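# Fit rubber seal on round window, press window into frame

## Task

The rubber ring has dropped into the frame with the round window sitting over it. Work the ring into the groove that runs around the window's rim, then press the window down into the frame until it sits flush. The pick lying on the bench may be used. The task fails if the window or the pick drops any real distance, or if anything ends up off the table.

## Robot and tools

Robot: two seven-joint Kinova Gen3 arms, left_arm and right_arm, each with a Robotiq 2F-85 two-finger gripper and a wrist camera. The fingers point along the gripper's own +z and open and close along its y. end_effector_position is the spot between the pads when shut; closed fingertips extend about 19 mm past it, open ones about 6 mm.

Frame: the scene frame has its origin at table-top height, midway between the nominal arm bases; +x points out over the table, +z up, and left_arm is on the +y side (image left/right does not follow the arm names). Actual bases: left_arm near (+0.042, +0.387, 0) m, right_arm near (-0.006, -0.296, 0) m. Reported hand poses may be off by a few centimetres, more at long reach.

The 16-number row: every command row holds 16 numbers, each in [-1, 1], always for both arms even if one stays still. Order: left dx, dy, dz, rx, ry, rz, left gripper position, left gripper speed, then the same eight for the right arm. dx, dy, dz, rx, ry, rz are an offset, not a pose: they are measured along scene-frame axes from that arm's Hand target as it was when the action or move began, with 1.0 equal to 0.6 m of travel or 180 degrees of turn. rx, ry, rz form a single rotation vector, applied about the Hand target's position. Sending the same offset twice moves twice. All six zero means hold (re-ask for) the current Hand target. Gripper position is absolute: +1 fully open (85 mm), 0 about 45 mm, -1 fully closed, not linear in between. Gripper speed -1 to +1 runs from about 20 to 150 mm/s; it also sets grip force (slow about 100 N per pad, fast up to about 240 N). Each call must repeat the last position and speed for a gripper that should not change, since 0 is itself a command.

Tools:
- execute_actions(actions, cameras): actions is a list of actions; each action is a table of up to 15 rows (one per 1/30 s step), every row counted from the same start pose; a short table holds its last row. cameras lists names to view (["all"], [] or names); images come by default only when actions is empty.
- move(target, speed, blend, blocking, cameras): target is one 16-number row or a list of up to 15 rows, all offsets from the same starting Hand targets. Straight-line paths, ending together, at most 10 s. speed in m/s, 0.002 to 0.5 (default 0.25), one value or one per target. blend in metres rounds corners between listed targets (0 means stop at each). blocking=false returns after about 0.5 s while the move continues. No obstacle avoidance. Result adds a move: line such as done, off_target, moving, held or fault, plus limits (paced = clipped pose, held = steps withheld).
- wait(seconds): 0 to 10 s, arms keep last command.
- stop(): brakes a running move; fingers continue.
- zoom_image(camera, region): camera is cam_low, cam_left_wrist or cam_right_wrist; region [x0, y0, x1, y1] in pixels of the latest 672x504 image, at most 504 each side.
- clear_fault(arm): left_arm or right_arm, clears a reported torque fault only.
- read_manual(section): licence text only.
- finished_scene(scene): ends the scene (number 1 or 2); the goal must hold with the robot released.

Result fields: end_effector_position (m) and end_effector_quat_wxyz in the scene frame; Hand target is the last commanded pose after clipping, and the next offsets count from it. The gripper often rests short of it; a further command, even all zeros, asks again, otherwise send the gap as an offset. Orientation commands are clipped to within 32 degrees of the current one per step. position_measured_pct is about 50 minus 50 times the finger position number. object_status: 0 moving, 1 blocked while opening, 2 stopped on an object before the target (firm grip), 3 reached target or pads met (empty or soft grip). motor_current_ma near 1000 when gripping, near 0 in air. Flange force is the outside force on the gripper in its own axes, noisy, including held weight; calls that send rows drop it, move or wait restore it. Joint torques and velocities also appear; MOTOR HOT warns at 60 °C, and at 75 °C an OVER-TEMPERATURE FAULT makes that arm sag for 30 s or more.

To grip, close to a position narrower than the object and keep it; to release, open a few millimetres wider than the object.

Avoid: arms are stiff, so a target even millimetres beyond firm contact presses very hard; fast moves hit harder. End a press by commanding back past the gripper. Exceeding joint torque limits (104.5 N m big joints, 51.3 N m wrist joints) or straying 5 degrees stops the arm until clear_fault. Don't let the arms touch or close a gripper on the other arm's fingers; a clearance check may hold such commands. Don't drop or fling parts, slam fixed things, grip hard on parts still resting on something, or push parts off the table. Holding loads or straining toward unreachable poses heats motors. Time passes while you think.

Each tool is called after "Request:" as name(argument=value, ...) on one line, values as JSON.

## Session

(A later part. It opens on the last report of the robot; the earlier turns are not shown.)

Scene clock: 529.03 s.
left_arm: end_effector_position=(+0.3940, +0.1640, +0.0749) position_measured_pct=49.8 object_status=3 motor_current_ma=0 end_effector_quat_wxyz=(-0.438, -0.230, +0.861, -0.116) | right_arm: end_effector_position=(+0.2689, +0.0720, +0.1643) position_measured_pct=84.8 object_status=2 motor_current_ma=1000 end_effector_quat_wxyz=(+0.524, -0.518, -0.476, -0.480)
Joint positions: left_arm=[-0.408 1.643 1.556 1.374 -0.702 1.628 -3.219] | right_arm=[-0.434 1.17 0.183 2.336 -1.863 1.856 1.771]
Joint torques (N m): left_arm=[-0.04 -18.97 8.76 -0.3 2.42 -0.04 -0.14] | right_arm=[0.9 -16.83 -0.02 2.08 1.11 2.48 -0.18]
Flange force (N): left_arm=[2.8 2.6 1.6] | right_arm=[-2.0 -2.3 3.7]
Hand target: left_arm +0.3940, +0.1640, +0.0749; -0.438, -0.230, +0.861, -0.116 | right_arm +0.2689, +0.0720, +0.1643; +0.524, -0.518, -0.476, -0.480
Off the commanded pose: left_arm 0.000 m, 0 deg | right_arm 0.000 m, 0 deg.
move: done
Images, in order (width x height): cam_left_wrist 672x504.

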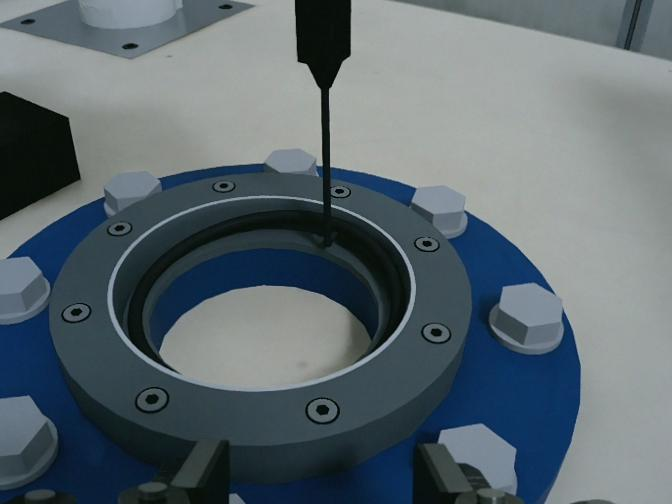

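Request:
move(target=[[0,0,0,0,0,0,0,0,0.0572,0,-0.0015,0,0.0833,0,-0.9,-0.6],[0,0,0,0,0,0,0,0,0.0572,0,0.01,0,0.0833,0,-0.9,-0.6]], speed=0.03, cameras=["cam_left_wrist"])

Request:
zoom_image(camera="cam_left_wrist", region=[270, 180, 390, 300])

Scene clock: 538.67 s.
left_arm: end_effector_position=(+0.3940, +0.1640, +0.0749) position_measured_pct=49.8 object_status=3 motor_current_ma=0 end_effector_quat_wxyz=(-0.438, -0.230, +0.861, -0.116) | right_arm: end_effector_position=(+0.3032, +0.0720, +0.1703) position_measured_pct=84.8 object_status=2 motor_current_ma=1000 end_effector_quat_wxyz=(+0.582, -0.577, -0.403, -0.408)
Joint positions: left_arm=[-0.408 1.643 1.556 1.374 -0.702 1.628 -3.219] | right_arm=[-0.401 1.121 0.186 2.246 -1.858 1.806 1.381]
Joint torques (N m): left_arm=[-0.08 -19.03 8.74 -0.28 2.42 -0.07 -0.15] | right_arm=[0.94 -17.61 0.17 0.95 0.72 2.52 -0.14]
Flange force (N): left_arm=[2.8 2.4 1.5] | right_arm=[-2.5 -1.4 3.4]
Hand target: left_arm +0.3940, +0.1640, +0.0749; -0.438, -0.230, +0.861, -0.116 | right_arm +0.3032, +0.0720, +0.1704; +0.582, -0.577, -0.403, -0.408
Off the commanded pose: left_arm 0.000 m, 0 deg | right_arm 0.000 m, 0 deg.
move: done
Images, in order (width x height): cam_left_wrist 672x504.

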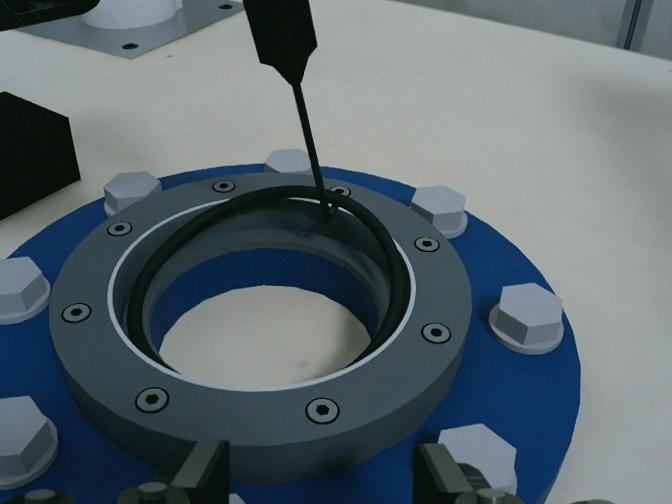

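Scaled by 4.200.

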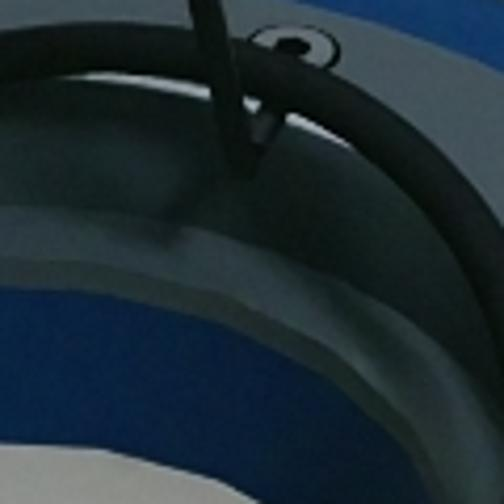

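Request:
move(target=[0.222,0.12,0.02,0.0133,-0.0106,0.252,0,0,0,0,0.2,0,0,0,-0.9,-0.6], speed=0.08, cameras=["all"])

Request:
zoom_image(camera="cam_low", region=[250, 170, 400, 280])

Scene clock: 572.43 s.
left_arm: end_effector_position=(+0.5272, +0.2359, +0.0869) position_measured_pct=49.8 object_status=3 motor_current_ma=0 end_effector_quat_wxyz=(-0.340, -0.551, +0.716, -0.262) | right_arm: end_effector_position=(+0.3032, +0.0720, +0.2903) position_measured_pct=84.8 object_status=2 motor_current_ma=1000 end_effector_quat_wxyz=(+0.582, -0.577, -0.403, -0.408)
Joint positions: left_arm=[-0.77 1.588 1.549 1.487 -0.744 1.211 -2.865] | right_arm=[-0.435 0.746 0.244 2.316 -1.849 1.715 1.088]
Joint torques (N m): left_arm=[-0.05 -18.39 9.86 -0.71 2.09 -0.91 -0.05] | right_arm=[0.97 -15.66 0.61 -1.52 -0.14 2.57 -0.09]
Flange force (N): left_arm=[1.7 3.1 0.1] | right_arm=[-2.0 -0.5 3.6]
Hand target: left_arm +0.5272, +0.2360, +0.0869; -0.340, -0.551, +0.715, -0.262 | right_arm +0.3032, +0.0720, +0.2903; +0.582, -0.577, -0.403, -0.408
Off the commanded pose: left_arm 0.000 m, 0 deg | right_arm 0.000 m, 0 deg.
move: done

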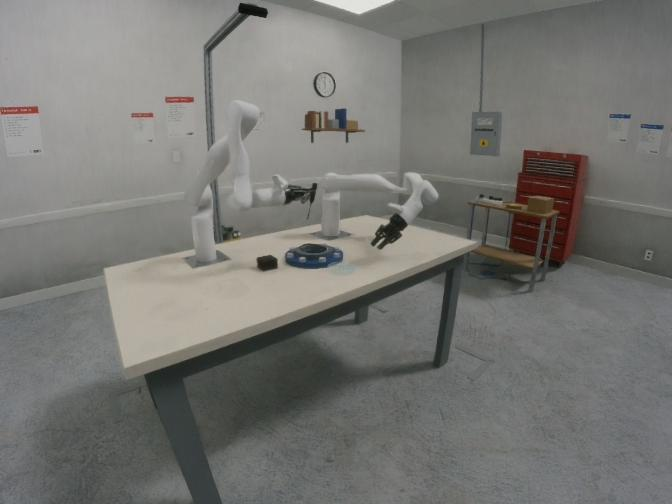

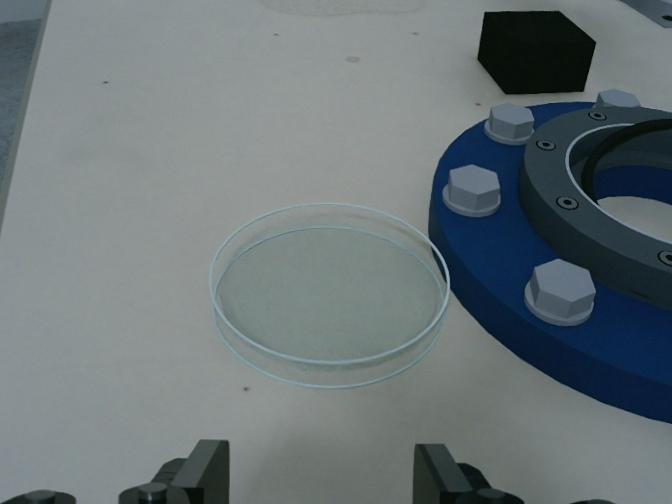

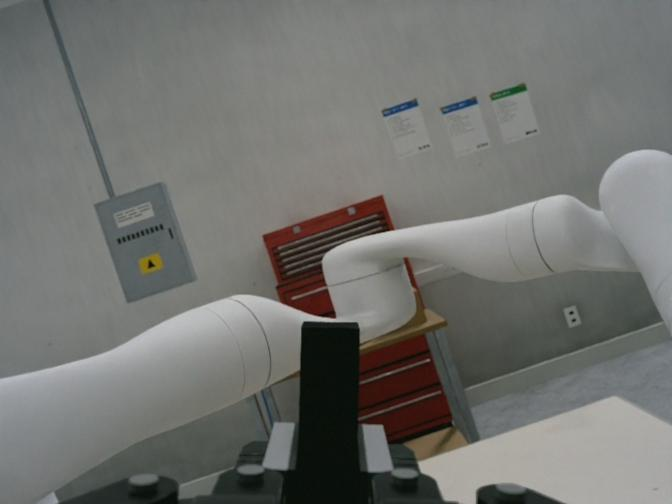

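Scaled by 3.360 from the camera's 672x504 image, which has a finer 960x720 frame.

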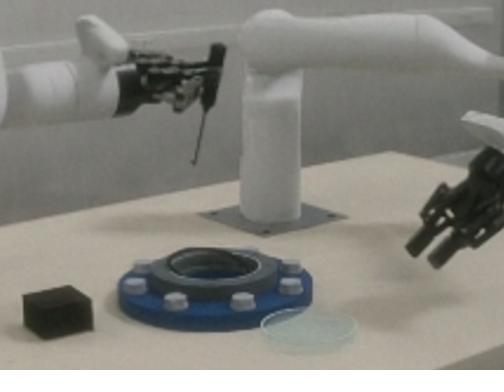

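Request:
move(target=[-0.222,-0.12,-0.02,-0.0133,0.0106,-0.252,0,0,0,0,0,0,0,0,-0.9,-0.6], cameras=["cam_left_wrist"])

Scene clock: 578.57 s.
left_arm: end_effector_position=(+0.3940, +0.1640, +0.0749) position_measured_pct=49.8 object_status=3 motor_current_ma=0 end_effector_quat_wxyz=(-0.438, -0.230, +0.861, -0.116) | right_arm: end_effector_position=(+0.3032, +0.0720, +0.2903) position_measured_pct=84.8 object_status=2 motor_current_ma=1000 end_effector_quat_wxyz=(+0.582, -0.577, -0.403, -0.408)
Joint positions: left_arm=[-0.408 1.642 1.554 1.374 -0.701 1.627 -3.22] | right_arm=[-0.435 0.746 0.244 2.316 -1.849 1.715 1.087]
Joint torques (N m): left_arm=[-0.31 -18.98 8.73 -0.3 2.41 0.05 -0.15] | right_arm=[0.98 -15.73 0.6 -1.63 -0.16 2.55 -0.08]
Flange force (N): left_arm=[2.9 1.9 1.7] | right_arm=[-2.3 -0.7 3.4]
Hand target: left_arm +0.3940, +0.1640, +0.0749; -0.438, -0.230, +0.861, -0.116 | right_arm +0.3032, +0.0720, +0.2903; +0.582, -0.577, -0.403, -0.408
Off the commanded pose: left_arm 0.000 m, 0 deg | right_arm 0.000 m, 0 deg.
move: done
Images, in order (width x height): cam_left_wrist 672x504.

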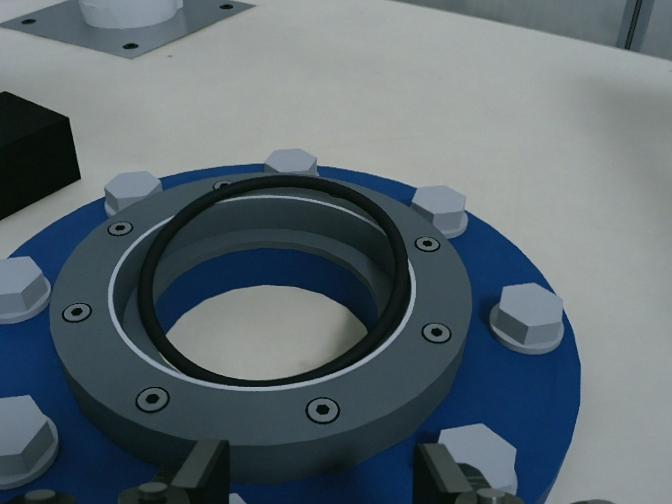

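Request:
move(target=[0,0,0.05,0,0,0,0,0,-0.05,-0.38,0,0,0,0,-0.9,-0.6], cameras=["cam_left_wrist"])

Scene clock: 587.03 s.
left_arm: end_effector_position=(+0.3940, +0.1640, +0.1049) position_measured_pct=49.8 object_status=3 motor_current_ma=0 end_effector_quat_wxyz=(-0.438, -0.230, +0.861, -0.116) | right_arm: end_effector_position=(+0.2732, -0.1559, +0.2903) position_measured_pct=84.8 object_status=2 motor_current_ma=1000 end_effector_quat_wxyz=(+0.582, -0.577, -0.403, -0.408)
Joint positions: left_arm=[-0.408 1.598 1.583 1.377 -0.661 1.648 -3.19] | right_arm=[0.137 0.802 0.479 2.279 -1.105 1.935 1.27]
Joint torques (N m): left_arm=[-0.06 -18.99 8.77 -0.7 2.41 -0.11 -0.14] | right_arm=[1.12 -14.19 1.41 0.25 0.29 2.59 0]
Flange force (N): left_arm=[2.7 2.5 1.6] | right_arm=[0.2 2.4 3.2]
Hand target: left_arm +0.3940, +0.1640, +0.1049; -0.438, -0.230, +0.861, -0.116 | right_arm +0.2732, -0.1560, +0.2903; +0.582, -0.577, -0.403, -0.408
Off the commanded pose: left_arm 0.000 m, 0 deg | right_arm 0.000 m, 0 deg.
move: done
Images, in order (width x height): cam_left_wrist 672x504.

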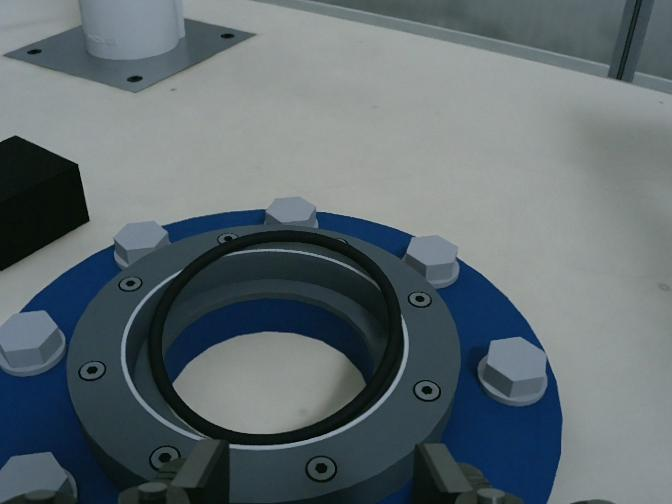

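Request:
move(target=[[-0.1,-0.05,0.2,-0.09,-0.154,-0.304,0,0,0,0,0,0,0,0,-0.9,-0.6],[-0.223,-0.207,0.125,-0.1796,-0.3089,-0.6083,0,0,0,0,0,0,0,0,-0.9,-0.6]], speed=0.4, blend=0.03, cameras=["cam_left_wrist"])

Scene clock: 599.27 s.
left_arm: end_effector_position=(+0.2602, +0.0398, +0.1799) position_measured_pct=49.8 object_status=3 motor_current_ma=0 end_effector_quat_wxyz=(+0.000, +0.708, +0.707, +0.000) | right_arm: end_effector_position=(+0.2732, -0.1560, +0.2903) position_measured_pct=84.8 object_status=2 motor_current_ma=1000 end_effector_quat_wxyz=(+0.582, -0.577, -0.403, -0.408)
Joint positions: left_arm=[0.227 1.281 1.92 1.847 -1.186 1.81 -4.122] | right_arm=[0.137 0.802 0.479 2.279 -1.105 1.935 1.27]
Joint torques (N m): left_arm=[-0.13 -15.45 7.32 -3.98 -0.1 -0.18 -0.13] | right_arm=[0.96 -14.18 1.47 0.26 0.35 2.58 -0.08]
Flange force (N): left_arm=[2.2 -2.1 -0.4] | right_arm=[-0.2 2.2 3.0]
Hand target: left_arm +0.2602, +0.0398, +0.1799; +0.000, +0.708, +0.707, +0.000 | right_arm +0.2732, -0.1560, +0.2903; +0.582, -0.577, -0.403, -0.408
Off the commanded pose: left_arm 0.000 m, 0 deg | right_arm 0.000 m, 0 deg.
move: done
Images, in order (width x height): cam_left_wrist 672x504.

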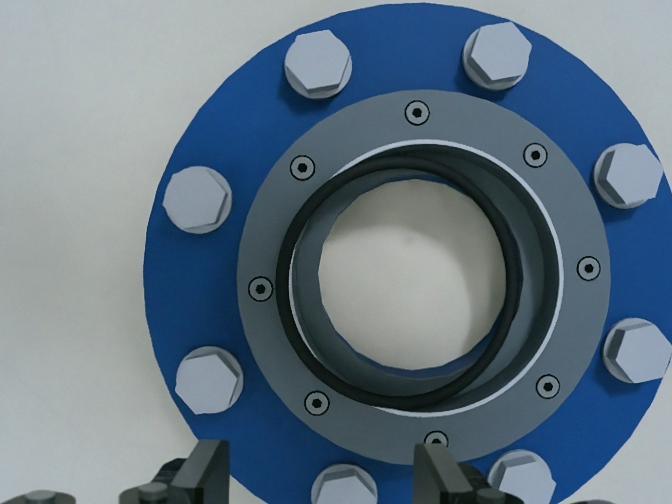

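Request:
move(target=[[-0.027,0.0715,-0.15,0,0,0,-0.5,0,0,0,0,0,0,0,-0.9,-0.6],[-0.027,0.0715,-0.198,0,0,0,-0.5,0,0,0,0,0,0,0,-0.9,-0.6]], speed=[0.15,0.03], cameras=["all"])

Request:
zoom_image(camera="cam_low", region=[270, 210, 360, 280])

Scene clock: 613.90 s.
left_arm: end_effector_position=(+0.2440, +0.0826, +0.0611) position_measured_pct=74.9 object_status=3 motor_current_ma=0 end_effector_quat_wxyz=(+0.000, +0.708, +0.707, +0.000) | right_arm: end_effector_position=(+0.2732, -0.1560, +0.2903) position_measured_pct=84.8 object_status=2 motor_current_ma=1000 end_effector_quat_wxyz=(+0.582, -0.577, -0.403, -0.408)
Joint positions: left_arm=[0.162 1.478 1.768 2.134 -1.386 1.686 -3.978] | right_arm=[0.137 0.802 0.479 2.279 -1.105 1.935 1.27]
Joint torques (N m): left_arm=[-0.09 -14.66 7.11 -2.66 0.01 -0.19 -0.13] | right_arm=[1.01 -14.2 1.42 0.21 0.32 2.56 -0.13]
Flange force (N): left_arm=[2.8 -2.5 -0.5] | right_arm=[-0.4 2.0 3.1]
Hand target: left_arm +0.2440, +0.0827, +0.0611; +0.000, +0.708, +0.707, +0.000 | right_arm +0.2732, -0.1560, +0.2903; +0.582, -0.577, -0.403, -0.408
Off the commanded pose: left_arm 0.000 m, 0 deg | right_arm 0.000 m, 0 deg.
move: done

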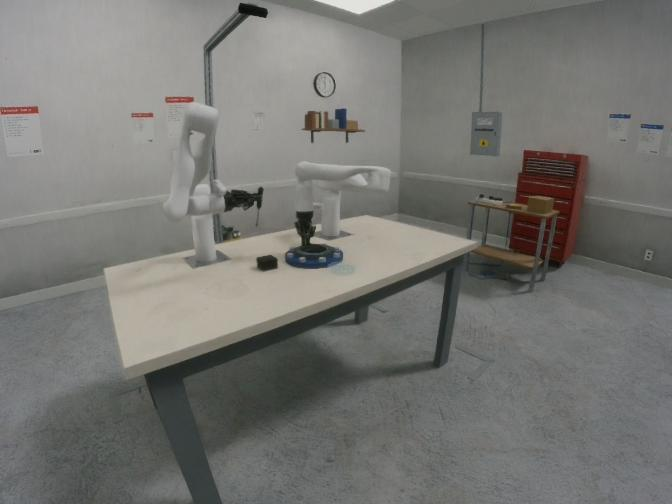

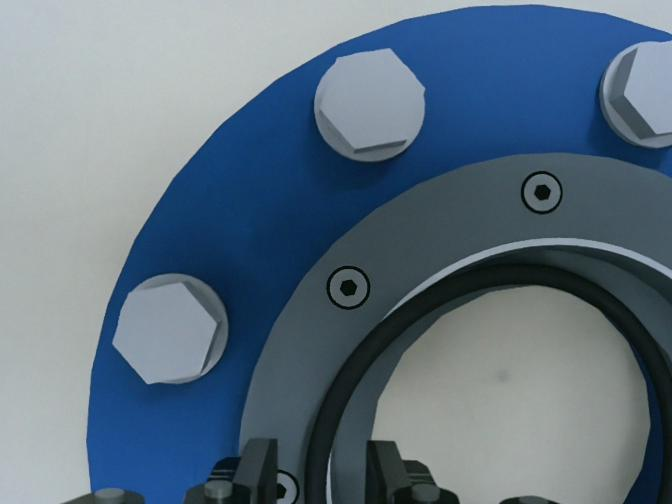

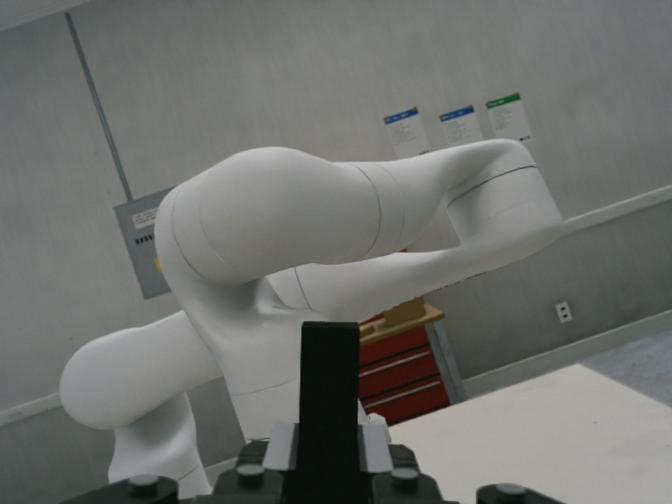

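Scaled by 5.600 from the camera's 672x504 image, which has a finer 960x720 frame.

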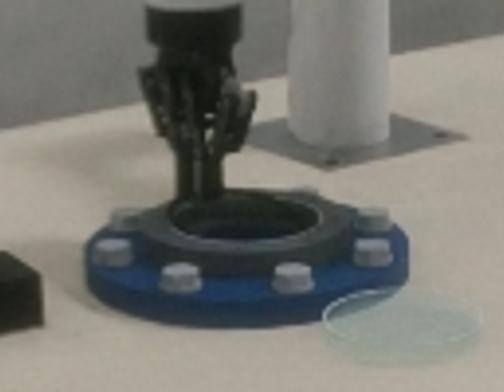

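Cord centred between fingers. Close gently and lift.

Request:
move(target=[0,0,0,0,0,0,-1,-1,0,0,0,0,0,0,-0.9,-0.6])

Request:
move(target=[0,0,0.15,0,0,0,-1,-1,0,0,0,0,0,0,-0.9,-0.6], speed=0.06, cameras=["cam_low","cam_left_wrist"])

Request:
zoom_image(camera="cam_low", region=[270, 190, 360, 280])

Scene clock: 619.67 s.
left_arm: end_effector_position=(+0.2440, +0.0827, +0.0611) position_measured_pct=96.1 object_status=0 motor_current_ma=1000 end_effector_quat_wxyz=(+0.000, +0.708, +0.707, +0.000) | right_arm: end_effector_position=(+0.2732, -0.1560, +0.2903) position_measured_pct=84.8 object_status=2 motor_current_ma=1000 end_effector_quat_wxyz=(+0.582, -0.577, -0.403, -0.408)
Joint positions: left_arm=[0.162 1.479 1.768 2.134 -1.386 1.686 -3.978] | right_arm=[0.137 0.802 0.479 2.279 -1.105 1.935 1.27]
Joint torques (N m): left_arm=[-0.09 -14.51 7.03 -2.64 -0.03 -0.24 -0.12] | right_arm=[0.93 -14.11 1.43 0.25 0.39 2.54 -0.09]
Flange force (N): left_arm=[2.8 -2.5 -1.0] | right_arm=[0.1 2.2 3.0]
Hand target: left_arm +0.2440, +0.0827, +0.0611; +0.000, +0.708, +0.707, +0.000 | right_arm +0.2732, -0.1560, +0.2903; +0.582, -0.577, -0.403, -0.408
Off the commanded pose: left_arm 0.000 m, 0 deg | right_arm 0.000 m, 0 deg.
move: done

Scene clock: 621.53 s.
left_arm: end_effector_position=(+0.2440, +0.0827, +0.1511) position_measured_pct=96.1 object_status=2 motor_current_ma=1000 end_effector_quat_wxyz=(+0.000, +0.708, +0.707, +0.000) | right_arm: end_effector_position=(+0.2732, -0.1560, +0.2903) position_measured_pct=84.8 object_status=2 motor_current_ma=1000 end_effector_quat_wxyz=(+0.582, -0.577, -0.403, -0.408)
Joint positions: left_arm=[0.156 1.316 1.927 2.031 -1.178 1.762 -4.023] | right_arm=[0.137 0.802 0.479 2.279 -1.105 1.935 1.27]
Joint torques (N m): left_arm=[-0.06 -14.13 6.84 -4.44 0.03 -0.3 -0.11] | right_arm=[0.91 -14.12 1.47 0.27 0.39 2.56 -0.11]
Flange force (N): left_arm=[3.0 -2.5 -0.2] | right_arm=[-0.1 2.2 3.0]
Hand target: left_arm +0.2440, +0.0827, +0.1511; +0.000, +0.708, +0.707, +0.000 | right_arm +0.2732, -0.1560, +0.2903; +0.582, -0.577, -0.403, -0.408
Off the commanded pose: left_arm 0.000 m, 0 deg | right_arm 0.000 m, 0 deg.
move: done
Images, in order (width x height): cam_low 672x504, cam_left_wrist 672x504.

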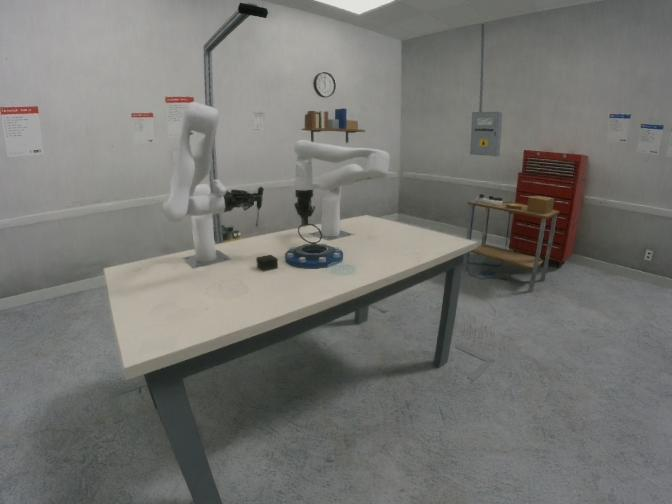

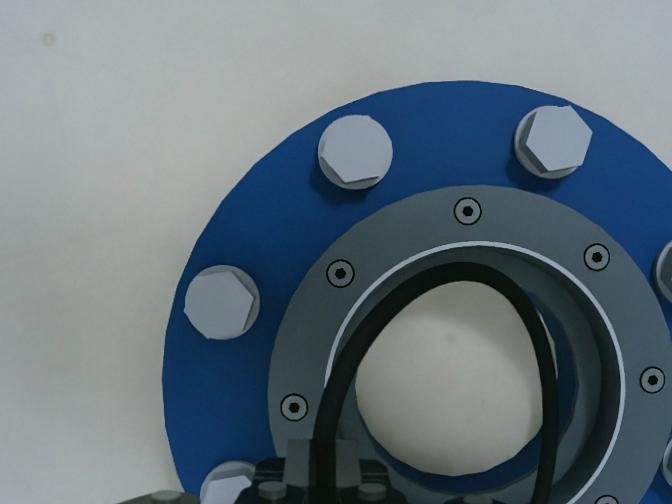

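Scaled by 5.600 from the camera's 672x504 image, which has a finer 960x720 frame.

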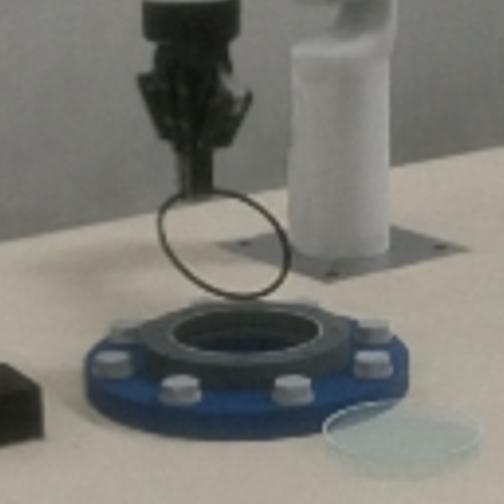

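Request:
move(target=[0,0,0,0,0,0,-1,-1,-0.1092,-0.137,-0.05,-0.328,-0.468,0.464,-0.9,-0.6], speed=0.35, cameras=["cam_right_wrist","cam_low"])

Scene clock: 646.57 s.
left_arm: end_effector_position=(+0.2440, +0.0827, +0.1511) position_measured_pct=96.1 object_status=2 motor_current_ma=1000 end_effector_quat_wxyz=(+0.000, +0.708, +0.707, +0.000) | right_arm: end_effector_position=(+0.2077, -0.2382, +0.2603) position_measured_pct=84.8 object_status=2 motor_current_ma=1000 end_effector_quat_wxyz=(+0.000, -0.001, +1.000, +0.000)
Joint positions: left_arm=[0.156 1.316 1.927 2.031 -1.178 1.762 -4.023] | right_arm=[-0.578 -0.172 0.171 2.158 0.032 1.154 1.146]
Joint torques (N m): left_arm=[-0.04 -14.29 6.88 -4.4 -0.04 -0.21 -0.16] | right_arm=[1.01 -4.21 0.83 -7.97 0.3 -0.52 -0.16]
Flange force (N): left_arm=[2.9 -2.6 0.1] | right_arm=[2.6 3.2 -3.2]
Hand target: left_arm +0.2440, +0.0827, +0.1511; +0.000, +0.708, +0.707, +0.000 | right_arm +0.2077, -0.2382, +0.2603; +0.000, -0.001, +1.000, +0.000
Off the commanded pose: left_arm 0.000 m, 0 deg | right_arm 0.000 m, 0 deg.
move: done
Images, in order (width x height): cam_low 672x504, cam_right_wrist 672x504.

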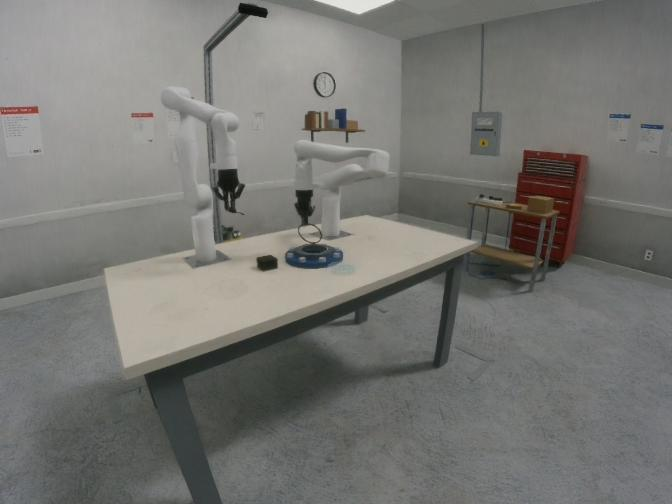

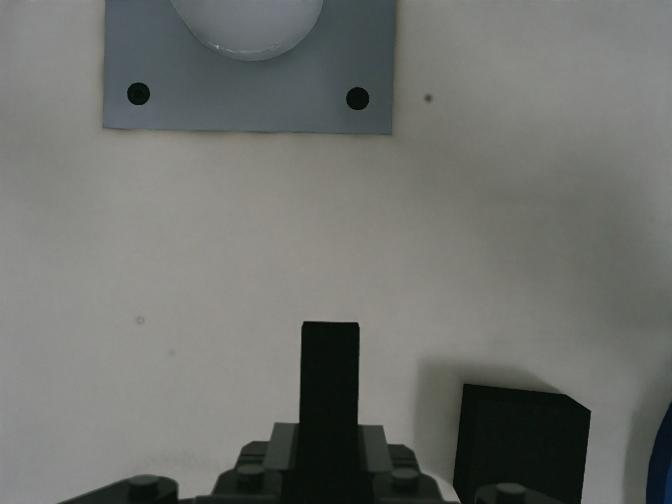

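Request:
move(target=[[0,0,0,0,0,0,-1,-1,0.012,0,-0.36,0,0,0,-0.9,-0.6],[0,0,0,0,0,0,-1,-1,0.012,0,-0.392,0,0,0,-0.9,-0.6]], speed=[0.15,0.03])

Request:
move(target=[0,0,0,0,0,0,-1,-1,0,0,-0.0008,0,0,0,-0.3,-0.6])

Request:
move(target=[0,0,0,0,0,0,-1,-1,0,0,0.3,0,0,0,-0.3,-0.6], cameras=["cam_right_wrist"])

Scene clock: 653.67 s.
left_arm: end_effector_position=(+0.2440, +0.0827, +0.1511) position_measured_pct=96.1 object_status=2 motor_current_ma=1000 end_effector_quat_wxyz=(+0.000, +0.708, +0.707, +0.000) | right_arm: end_effector_position=(+0.2149, -0.2382, +0.0252) position_measured_pct=84.8 object_status=2 motor_current_ma=1000 end_effector_quat_wxyz=(+0.000, -0.001, +1.000, +0.000)
Joint positions: left_arm=[0.156 1.316 1.927 2.031 -1.178 1.762 -4.023] | right_arm=[-0.379 0.519 0.024 2.566 -0.212 0.058 1.422]
Joint torques (N m): left_arm=[-0.06 -14.32 6.88 -4.39 -0.05 -0.22 -0.15] | right_arm=[0.92 -10.44 1.32 -0.37 0.24 -0.44 -0.09]
Flange force (N): left_arm=[2.9 -2.5 0.1] | right_arm=[0.3 4.3 -1.7]
Hand target: left_arm +0.2440, +0.0827, +0.1511; +0.000, +0.708, +0.707, +0.000 | right_arm +0.2149, -0.2382, +0.0251; +0.000, -0.001, +1.000, +0.000
Off the commanded pose: left_arm 0.000 m, 0 deg | right_arm 0.000 m, 0 deg.
move: done

Scene clock: 654.40 s.
left_arm: end_effector_position=(+0.2440, +0.0827, +0.1511) position_measured_pct=96.1 object_status=2 motor_current_ma=1000 end_effector_quat_wxyz=(+0.000, +0.708, +0.707, +0.000) | right_arm: end_effector_position=(+0.2149, -0.2382, +0.0247) position_measured_pct=64.9 object_status=0 motor_current_ma=0 end_effector_quat_wxyz=(+0.000, -0.001, +1.000, +0.000)
Joint positions: left_arm=[0.156 1.316 1.927 2.031 -1.178 1.762 -4.023] | right_arm=[-0.378 0.521 0.023 2.567 -0.212 0.055 1.423]
Joint torques (N m): left_arm=[-0.09 -14.3 6.88 -4.41 -0.06 -0.19 -0.14] | right_arm=[0.94 -10.39 1.41 -0.36 0.26 -0.48 -0.1]
Flange force (N): left_arm=[2.9 -2.6 0.1] | right_arm=[0.4 4.3 -1.9]
Hand target: left_arm +0.2440, +0.0827, +0.1511; +0.000, +0.708, +0.707, +0.000 | right_arm +0.2149, -0.2382, +0.0247; +0.000, -0.001, +1.000, +0.000
Off the commanded pose: left_arm 0.000 m, 0 deg | right_arm 0.000 m, 0 deg.
move: done

Scene clock: 655.83 s.
left_arm: end_effector_position=(+0.2440, +0.0827, +0.1511) position_measured_pct=96.1 object_status=2 motor_current_ma=1000 end_effector_quat_wxyz=(+0.000, +0.708, +0.707, +0.000) | right_arm: end_effector_position=(+0.2149, -0.2382, +0.2046) position_measured_pct=64.9 object_status=3 motor_current_ma=0 end_effector_quat_wxyz=(+0.000, -0.001, +1.000, +0.000)
Joint positions: left_arm=[0.156 1.316 1.927 2.031 -1.178 1.762 -4.023] | right_arm=[-0.528 -0.065 0.158 2.279 0.013 0.927 1.19]
Joint torques (N m): left_arm=[-0.11 -14.29 6.82 -4.41 -0.07 -0.21 -0.14] | right_arm=[0.97 -5.46 0.96 -7.15 0.21 -0.44 -0.13]
Flange force (N): left_arm=[2.9 -2.7 0.0] | right_arm=[2.3 3.3 -2.6]
Hand target: left_arm +0.2440, +0.0827, +0.1511; +0.000, +0.708, +0.707, +0.000 | right_arm +0.2149, -0.2382, +0.2047; +0.000, -0.001, +1.000, +0.000
Off the commanded pose: left_arm 0.000 m, 0 deg | right_arm 0.000 m, 0 deg.
move: done
Images, in order (width x height): cam_right_wrist 672x504.

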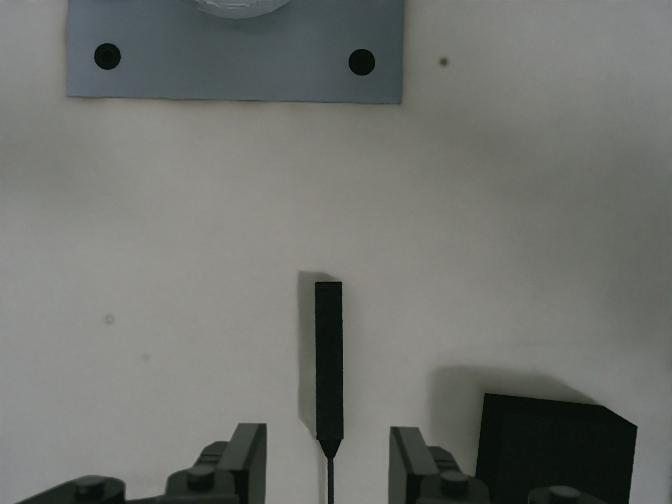

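Request:
move(target=[0.4025,0.05,0.08,0,0,-0.5,-1,-1,0.3,0.12,0.05,0.1738,-0.1738,0.4776,-1,0], speed=0.15, cameras=["all"])

Request:
zoom_image(camera="cam_low", region=[270, 180, 400, 290])

Scene clock: 698.17 s.
left_arm: end_effector_position=(+0.4855, +0.1127, +0.1991) position_measured_pct=96.1 object_status=2 motor_current_ma=1000 end_effector_quat_wxyz=(+0.000, +1.000, -0.001, +0.000) | right_arm: end_effector_position=(+0.3949, -0.1662, +0.2347) position_measured_pct=98.7 object_status=3 motor_current_ma=950 end_effector_quat_wxyz=(-0.242, +0.665, -0.664, -0.241)
Joint positions: left_arm=[0.006 1.437 2.088 1.417 -1.505 2.1 -6.388] | right_arm=[-0.117 0.411 0.319 1.869 -0.883 1.214 3.794]
Joint torques (N m): left_arm=[-0.07 -20.26 7.18 -1.37 -0.14 -0.28 -0.11] | right_arm=[1.04 -14.64 1.58 -6.38 -1.12 0.6 -0.13]
Flange force (N): left_arm=[-3.7 -1.9 0.3] | right_arm=[-1.6 -1.1 0.9]
Hand target: left_arm +0.4855, +0.1127, +0.1991; +0.000, +1.000, -0.001, +0.000 | right_arm +0.3949, -0.1662, +0.2347; -0.242, +0.665, -0.664, -0.242
Off the commanded pose: left_arm 0.000 m, 0 deg | right_arm 0.000 m, 0 deg.
move: done

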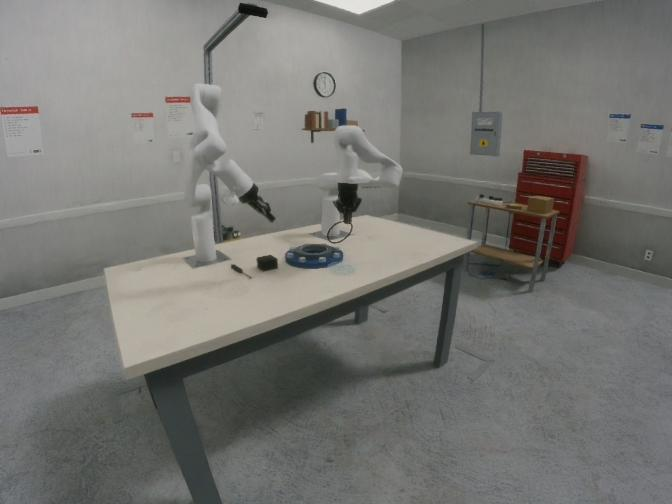

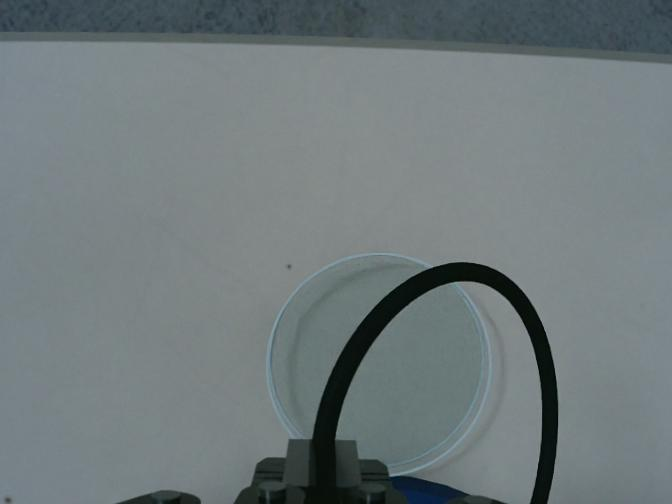

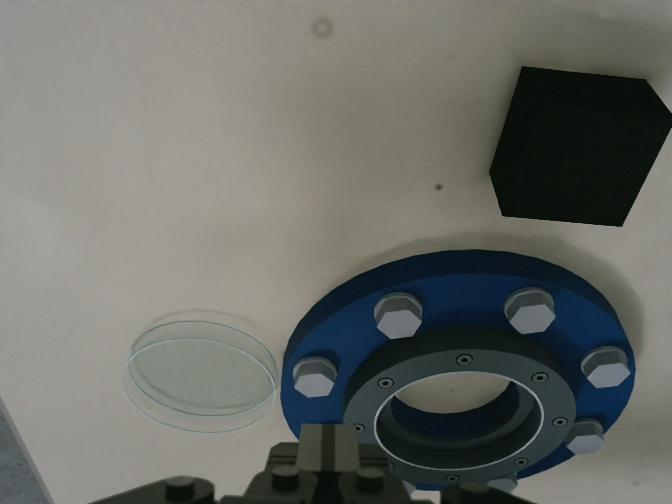

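Scaled by 3.877 from the camera's 672x504 image, which has a finer 960x720 frame.

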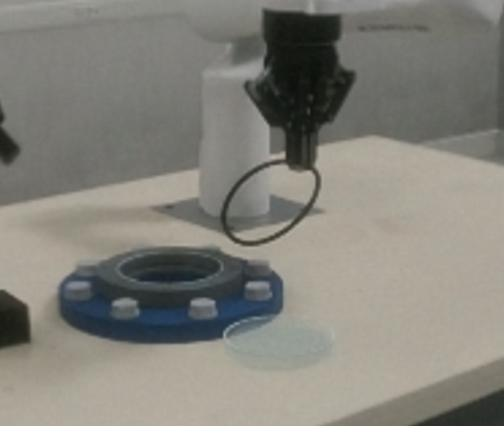

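Request:
move(target=[0.004,-0.041,-0.168,0,0,0,-1,-1,0.133,0.2,-0.15,0,0,0,-1,0], speed=0.1, cameras=["all"])

Request:
zoom_image(camera="cam_low", region=[270, 180, 400, 290])

Scene clock: 712.87 s.
left_arm: end_effector_position=(+0.4879, +0.0881, +0.0983) position_measured_pct=96.1 object_status=2 motor_current_ma=1000 end_effector_quat_wxyz=(+0.000, +1.000, -0.001, +0.000) | right_arm: end_effector_position=(+0.4747, -0.0462, +0.1447) position_measured_pct=98.7 object_status=3 motor_current_ma=950 end_effector_quat_wxyz=(-0.242, +0.665, -0.664, -0.241)
Joint positions: left_arm=[0.021 1.601 1.986 1.492 -1.638 1.983 -6.372] | right_arm=[-0.285 0.693 0.21 1.704 -1.068 0.992 3.74]
Joint torques (N m): left_arm=[-0.06 -20.65 7.81 -0.34 -0.1 -0.23 -0.12] | right_arm=[0.94 -19.72 1.33 -6.2 -1.04 0.49 -0.12]
Flange force (N): left_arm=[-3.6 -2.0 -0.2] | right_arm=[-0.6 -1.0 1.6]
Hand target: left_arm +0.4879, +0.0881, +0.0983; +0.000, +1.000, -0.001, +0.000 | right_arm +0.4747, -0.0462, +0.1447; -0.242, +0.665, -0.664, -0.241
Off the commanded pose: left_arm 0.000 m, 0 deg | right_arm 0.000 m, 0 deg.
move: done

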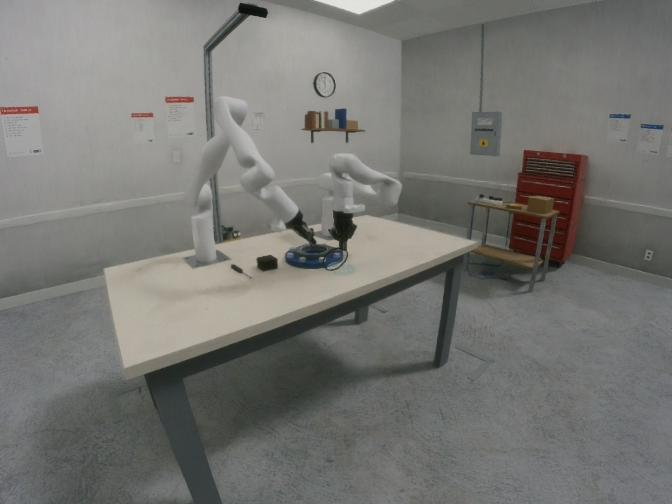

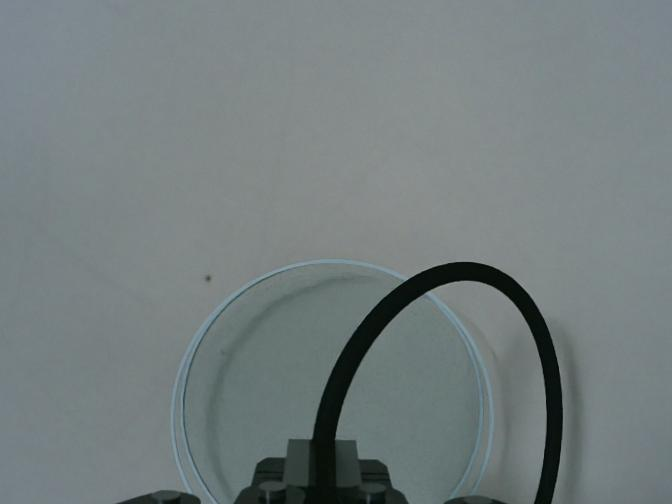

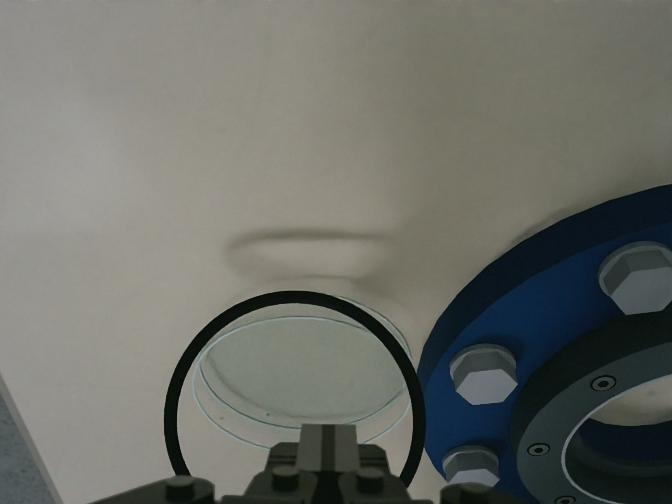

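Scaled by 3.877 from the camera's 672x504 image, which has a finer 960x720 frame.

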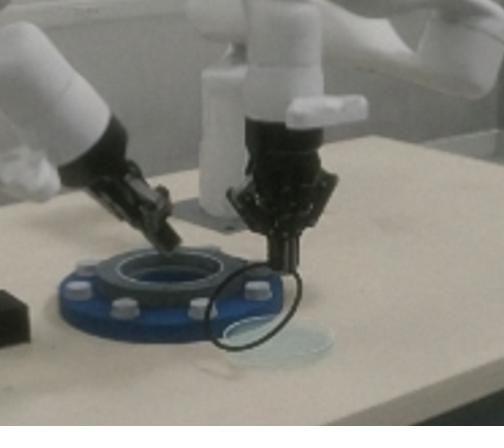

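Request:
move(target=[-0.001,0,-0.02,0,0,0,-1,-1,0,0,0,0,0,0,-1,0], speed=0.05, cameras=["cam_left_wrist","cam_right_wrist"])

Scene clock: 717.77 s.
left_arm: end_effector_position=(+0.4873, +0.0881, +0.0864) position_measured_pct=96.1 object_status=2 motor_current_ma=1000 end_effector_quat_wxyz=(+0.000, +1.000, -0.001, +0.000) | right_arm: end_effector_position=(+0.4747, -0.0462, +0.1447) position_measured_pct=98.7 object_status=3 motor_current_ma=950 end_effector_quat_wxyz=(-0.242, +0.665, -0.664, -0.241)
Joint positions: left_arm=[0.017 1.621 1.975 1.505 -1.653 1.971 -6.37] | right_arm=[-0.285 0.693 0.21 1.704 -1.068 0.992 3.74]
Joint torques (N m): left_arm=[-0.06 -20.41 7.89 -0.27 -0.14 -0.28 -0.13] | right_arm=[0.93 -19.68 1.38 -6.11 -0.96 0.53 -0.12]
Flange force (N): left_arm=[-3.8 -2.1 -0.6] | right_arm=[-0.7 -1.1 1.7]
Hand target: left_arm +0.4873, +0.0881, +0.0863; +0.000, +1.000, -0.001, +0.000 | right_arm +0.4747, -0.0462, +0.1447; -0.242, +0.665, -0.664, -0.241
Off the commanded pose: left_arm 0.000 m, 0 deg | right_arm 0.000 m, 0 deg.
move: done
Images, in order (width x height): cam_left_wrist 672x504, cam_right_wrist 672x504.

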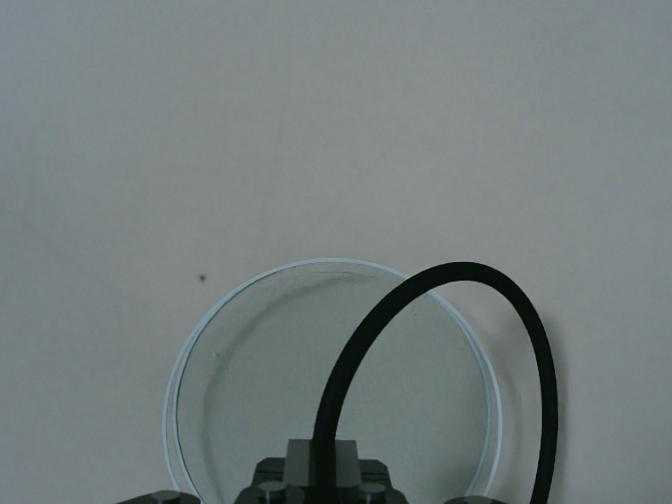

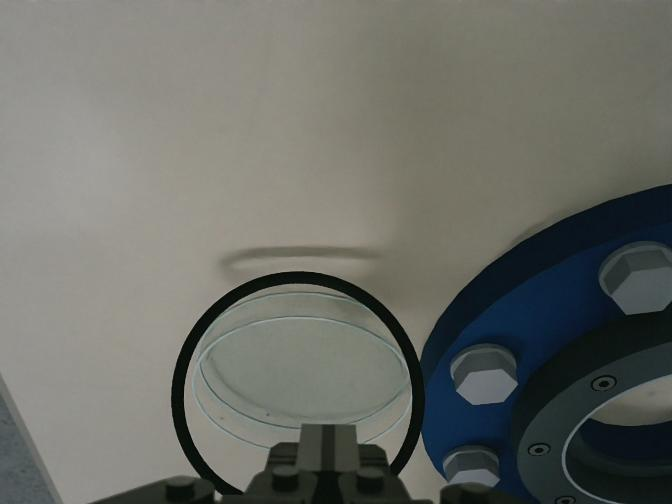

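Request:
move(target=[-0.001,0,-0.018,0,0,0,-1,-1,0,0,0,0,0,0,-1,0], speed=0.05, cameras=["cam_left_wrist","cam_right_wrist"])

Scene clock: 721.20 s.
left_arm: end_effector_position=(+0.4867, +0.0881, +0.0756) position_measured_pct=96.1 object_status=2 motor_current_ma=1000 end_effector_quat_wxyz=(+0.000, +1.000, -0.001, +0.000) | right_arm: end_effector_position=(+0.4747, -0.0462, +0.1447) position_measured_pct=98.7 object_status=3 motor_current_ma=950 end_effector_quat_wxyz=(-0.242, +0.665, -0.664, -0.241)
Joint positions: left_arm=[0.014 1.639 1.964 1.516 -1.667 1.959 -6.368] | right_arm=[-0.285 0.693 0.21 1.704 -1.068 0.992 3.74]
Joint torques (N m): left_arm=[-0.04 -20.59 7.63 -0.02 -0.05 -0.09 -0.13] | right_arm=[1.01 -19.57 1.43 -6.19 -1.03 0.54 -0.14]
Flange force (N): left_arm=[-3.3 -1.9 -0.4] | right_arm=[-0.8 -0.6 1.6]
Hand target: left_arm +0.4867, +0.0881, +0.0755; +0.000, +1.000, -0.001, +0.000 | right_arm +0.4747, -0.0462, +0.1447; -0.242, +0.665, -0.664, -0.241
Off the commanded pose: left_arm 0.000 m, 0 deg | right_arm 0.000 m, 0 deg.
move: done
Images, in order (width x height): cam_left_wrist 672x504, cam_right_wrist 672x504.

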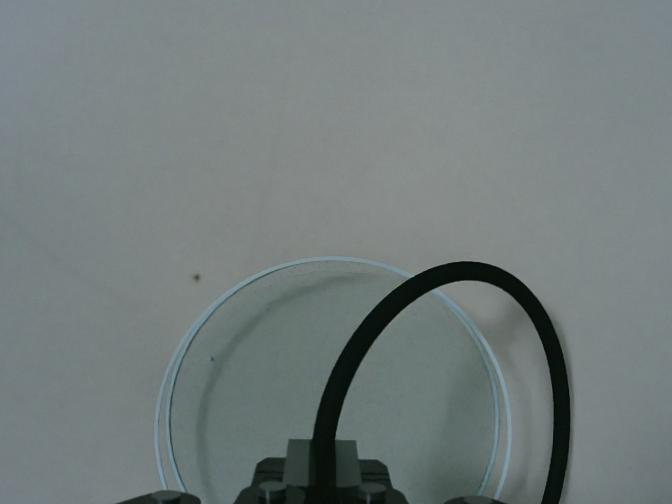

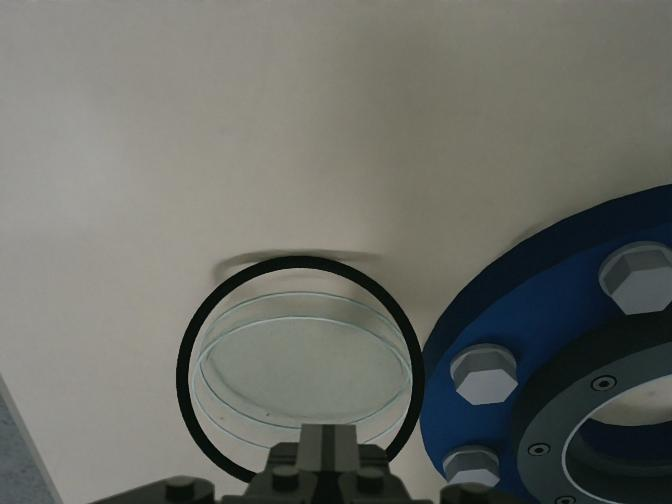

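Request:
move(target=[0,0,0,0,0,0,-1,-1,0.005,0.16,-0.175,0,0,0,-1,0], speed=0.06, cameras=["cam_left_wrist","cam_right_wrist","cam_low"])

Request:
zoom_image(camera="cam_low", region=[290, 210, 380, 290])

Scene clock: 732.10 s.
left_arm: end_effector_position=(+0.4867, +0.0881, +0.0755) position_measured_pct=96.1 object_status=2 motor_current_ma=1000 end_effector_quat_wxyz=(+0.000, +1.000, -0.001, +0.000) | right_arm: end_effector_position=(+0.4777, +0.0498, +0.0397) position_measured_pct=98.7 object_status=3 motor_current_ma=950 end_effector_quat_wxyz=(-0.242, +0.665, -0.664, -0.241)
Joint positions: left_arm=[0.014 1.639 1.964 1.516 -1.667 1.959 -6.368] | right_arm=[-0.396 0.916 0.095 1.655 -1.266 0.766 3.84]
Joint torques (N m): left_arm=[-0.08 -20.47 7.86 -0.08 -0.13 -0.26 -0.12] | right_arm=[1 -21.72 0.77 -5.26 -0.79 0.76 -0.14]
Flange force (N): left_arm=[-3.5 -1.9 -0.6] | right_arm=[-0.6 0.2 1.9]
Hand target: left_arm +0.4867, +0.0881, +0.0755; +0.000, +1.000, -0.001, +0.000 | right_arm +0.4777, +0.0498, +0.0397; -0.242, +0.665, -0.664, -0.242
Off the commanded pose: left_arm 0.000 m, 0 deg | right_arm 0.000 m, 0 deg.
move: done

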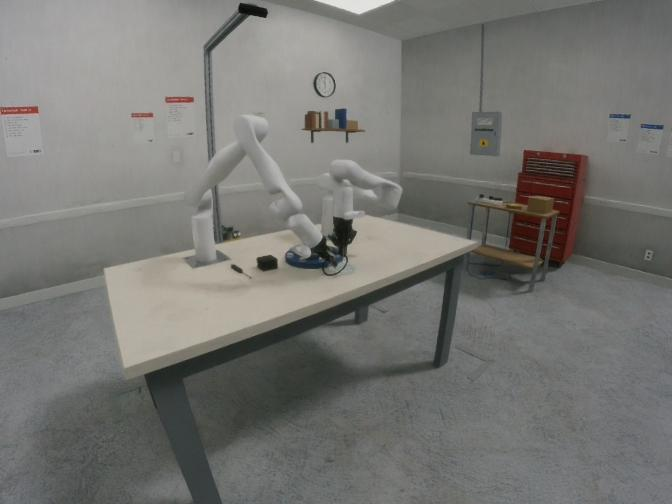

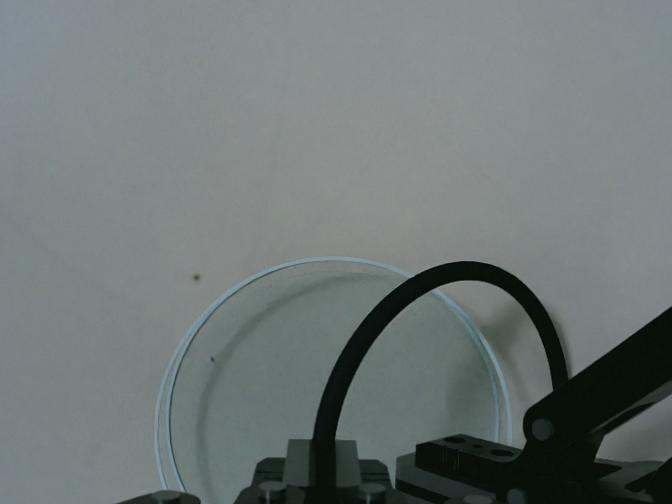

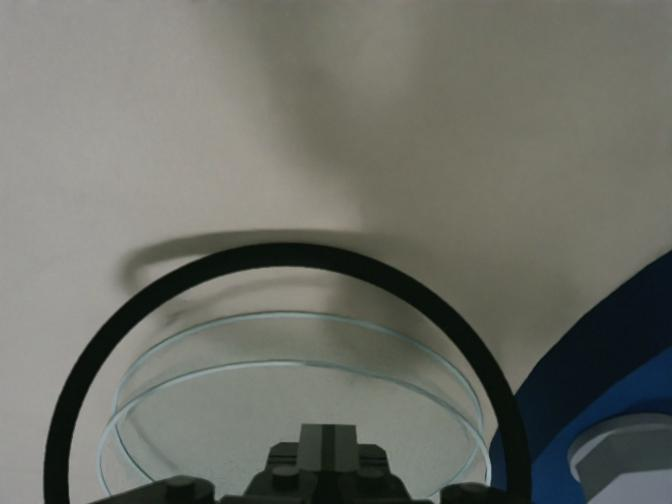

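Scaled by 5.600 from the camera's 672x504 image, which has a finer 960x720 frame.

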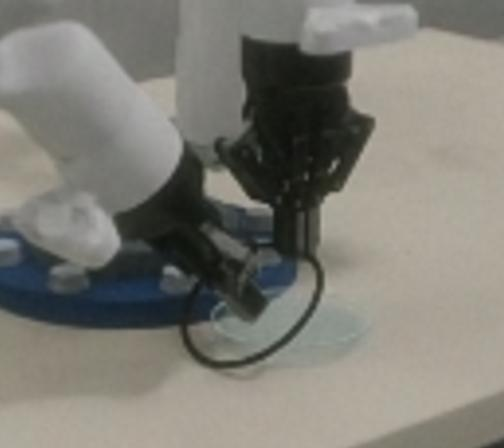

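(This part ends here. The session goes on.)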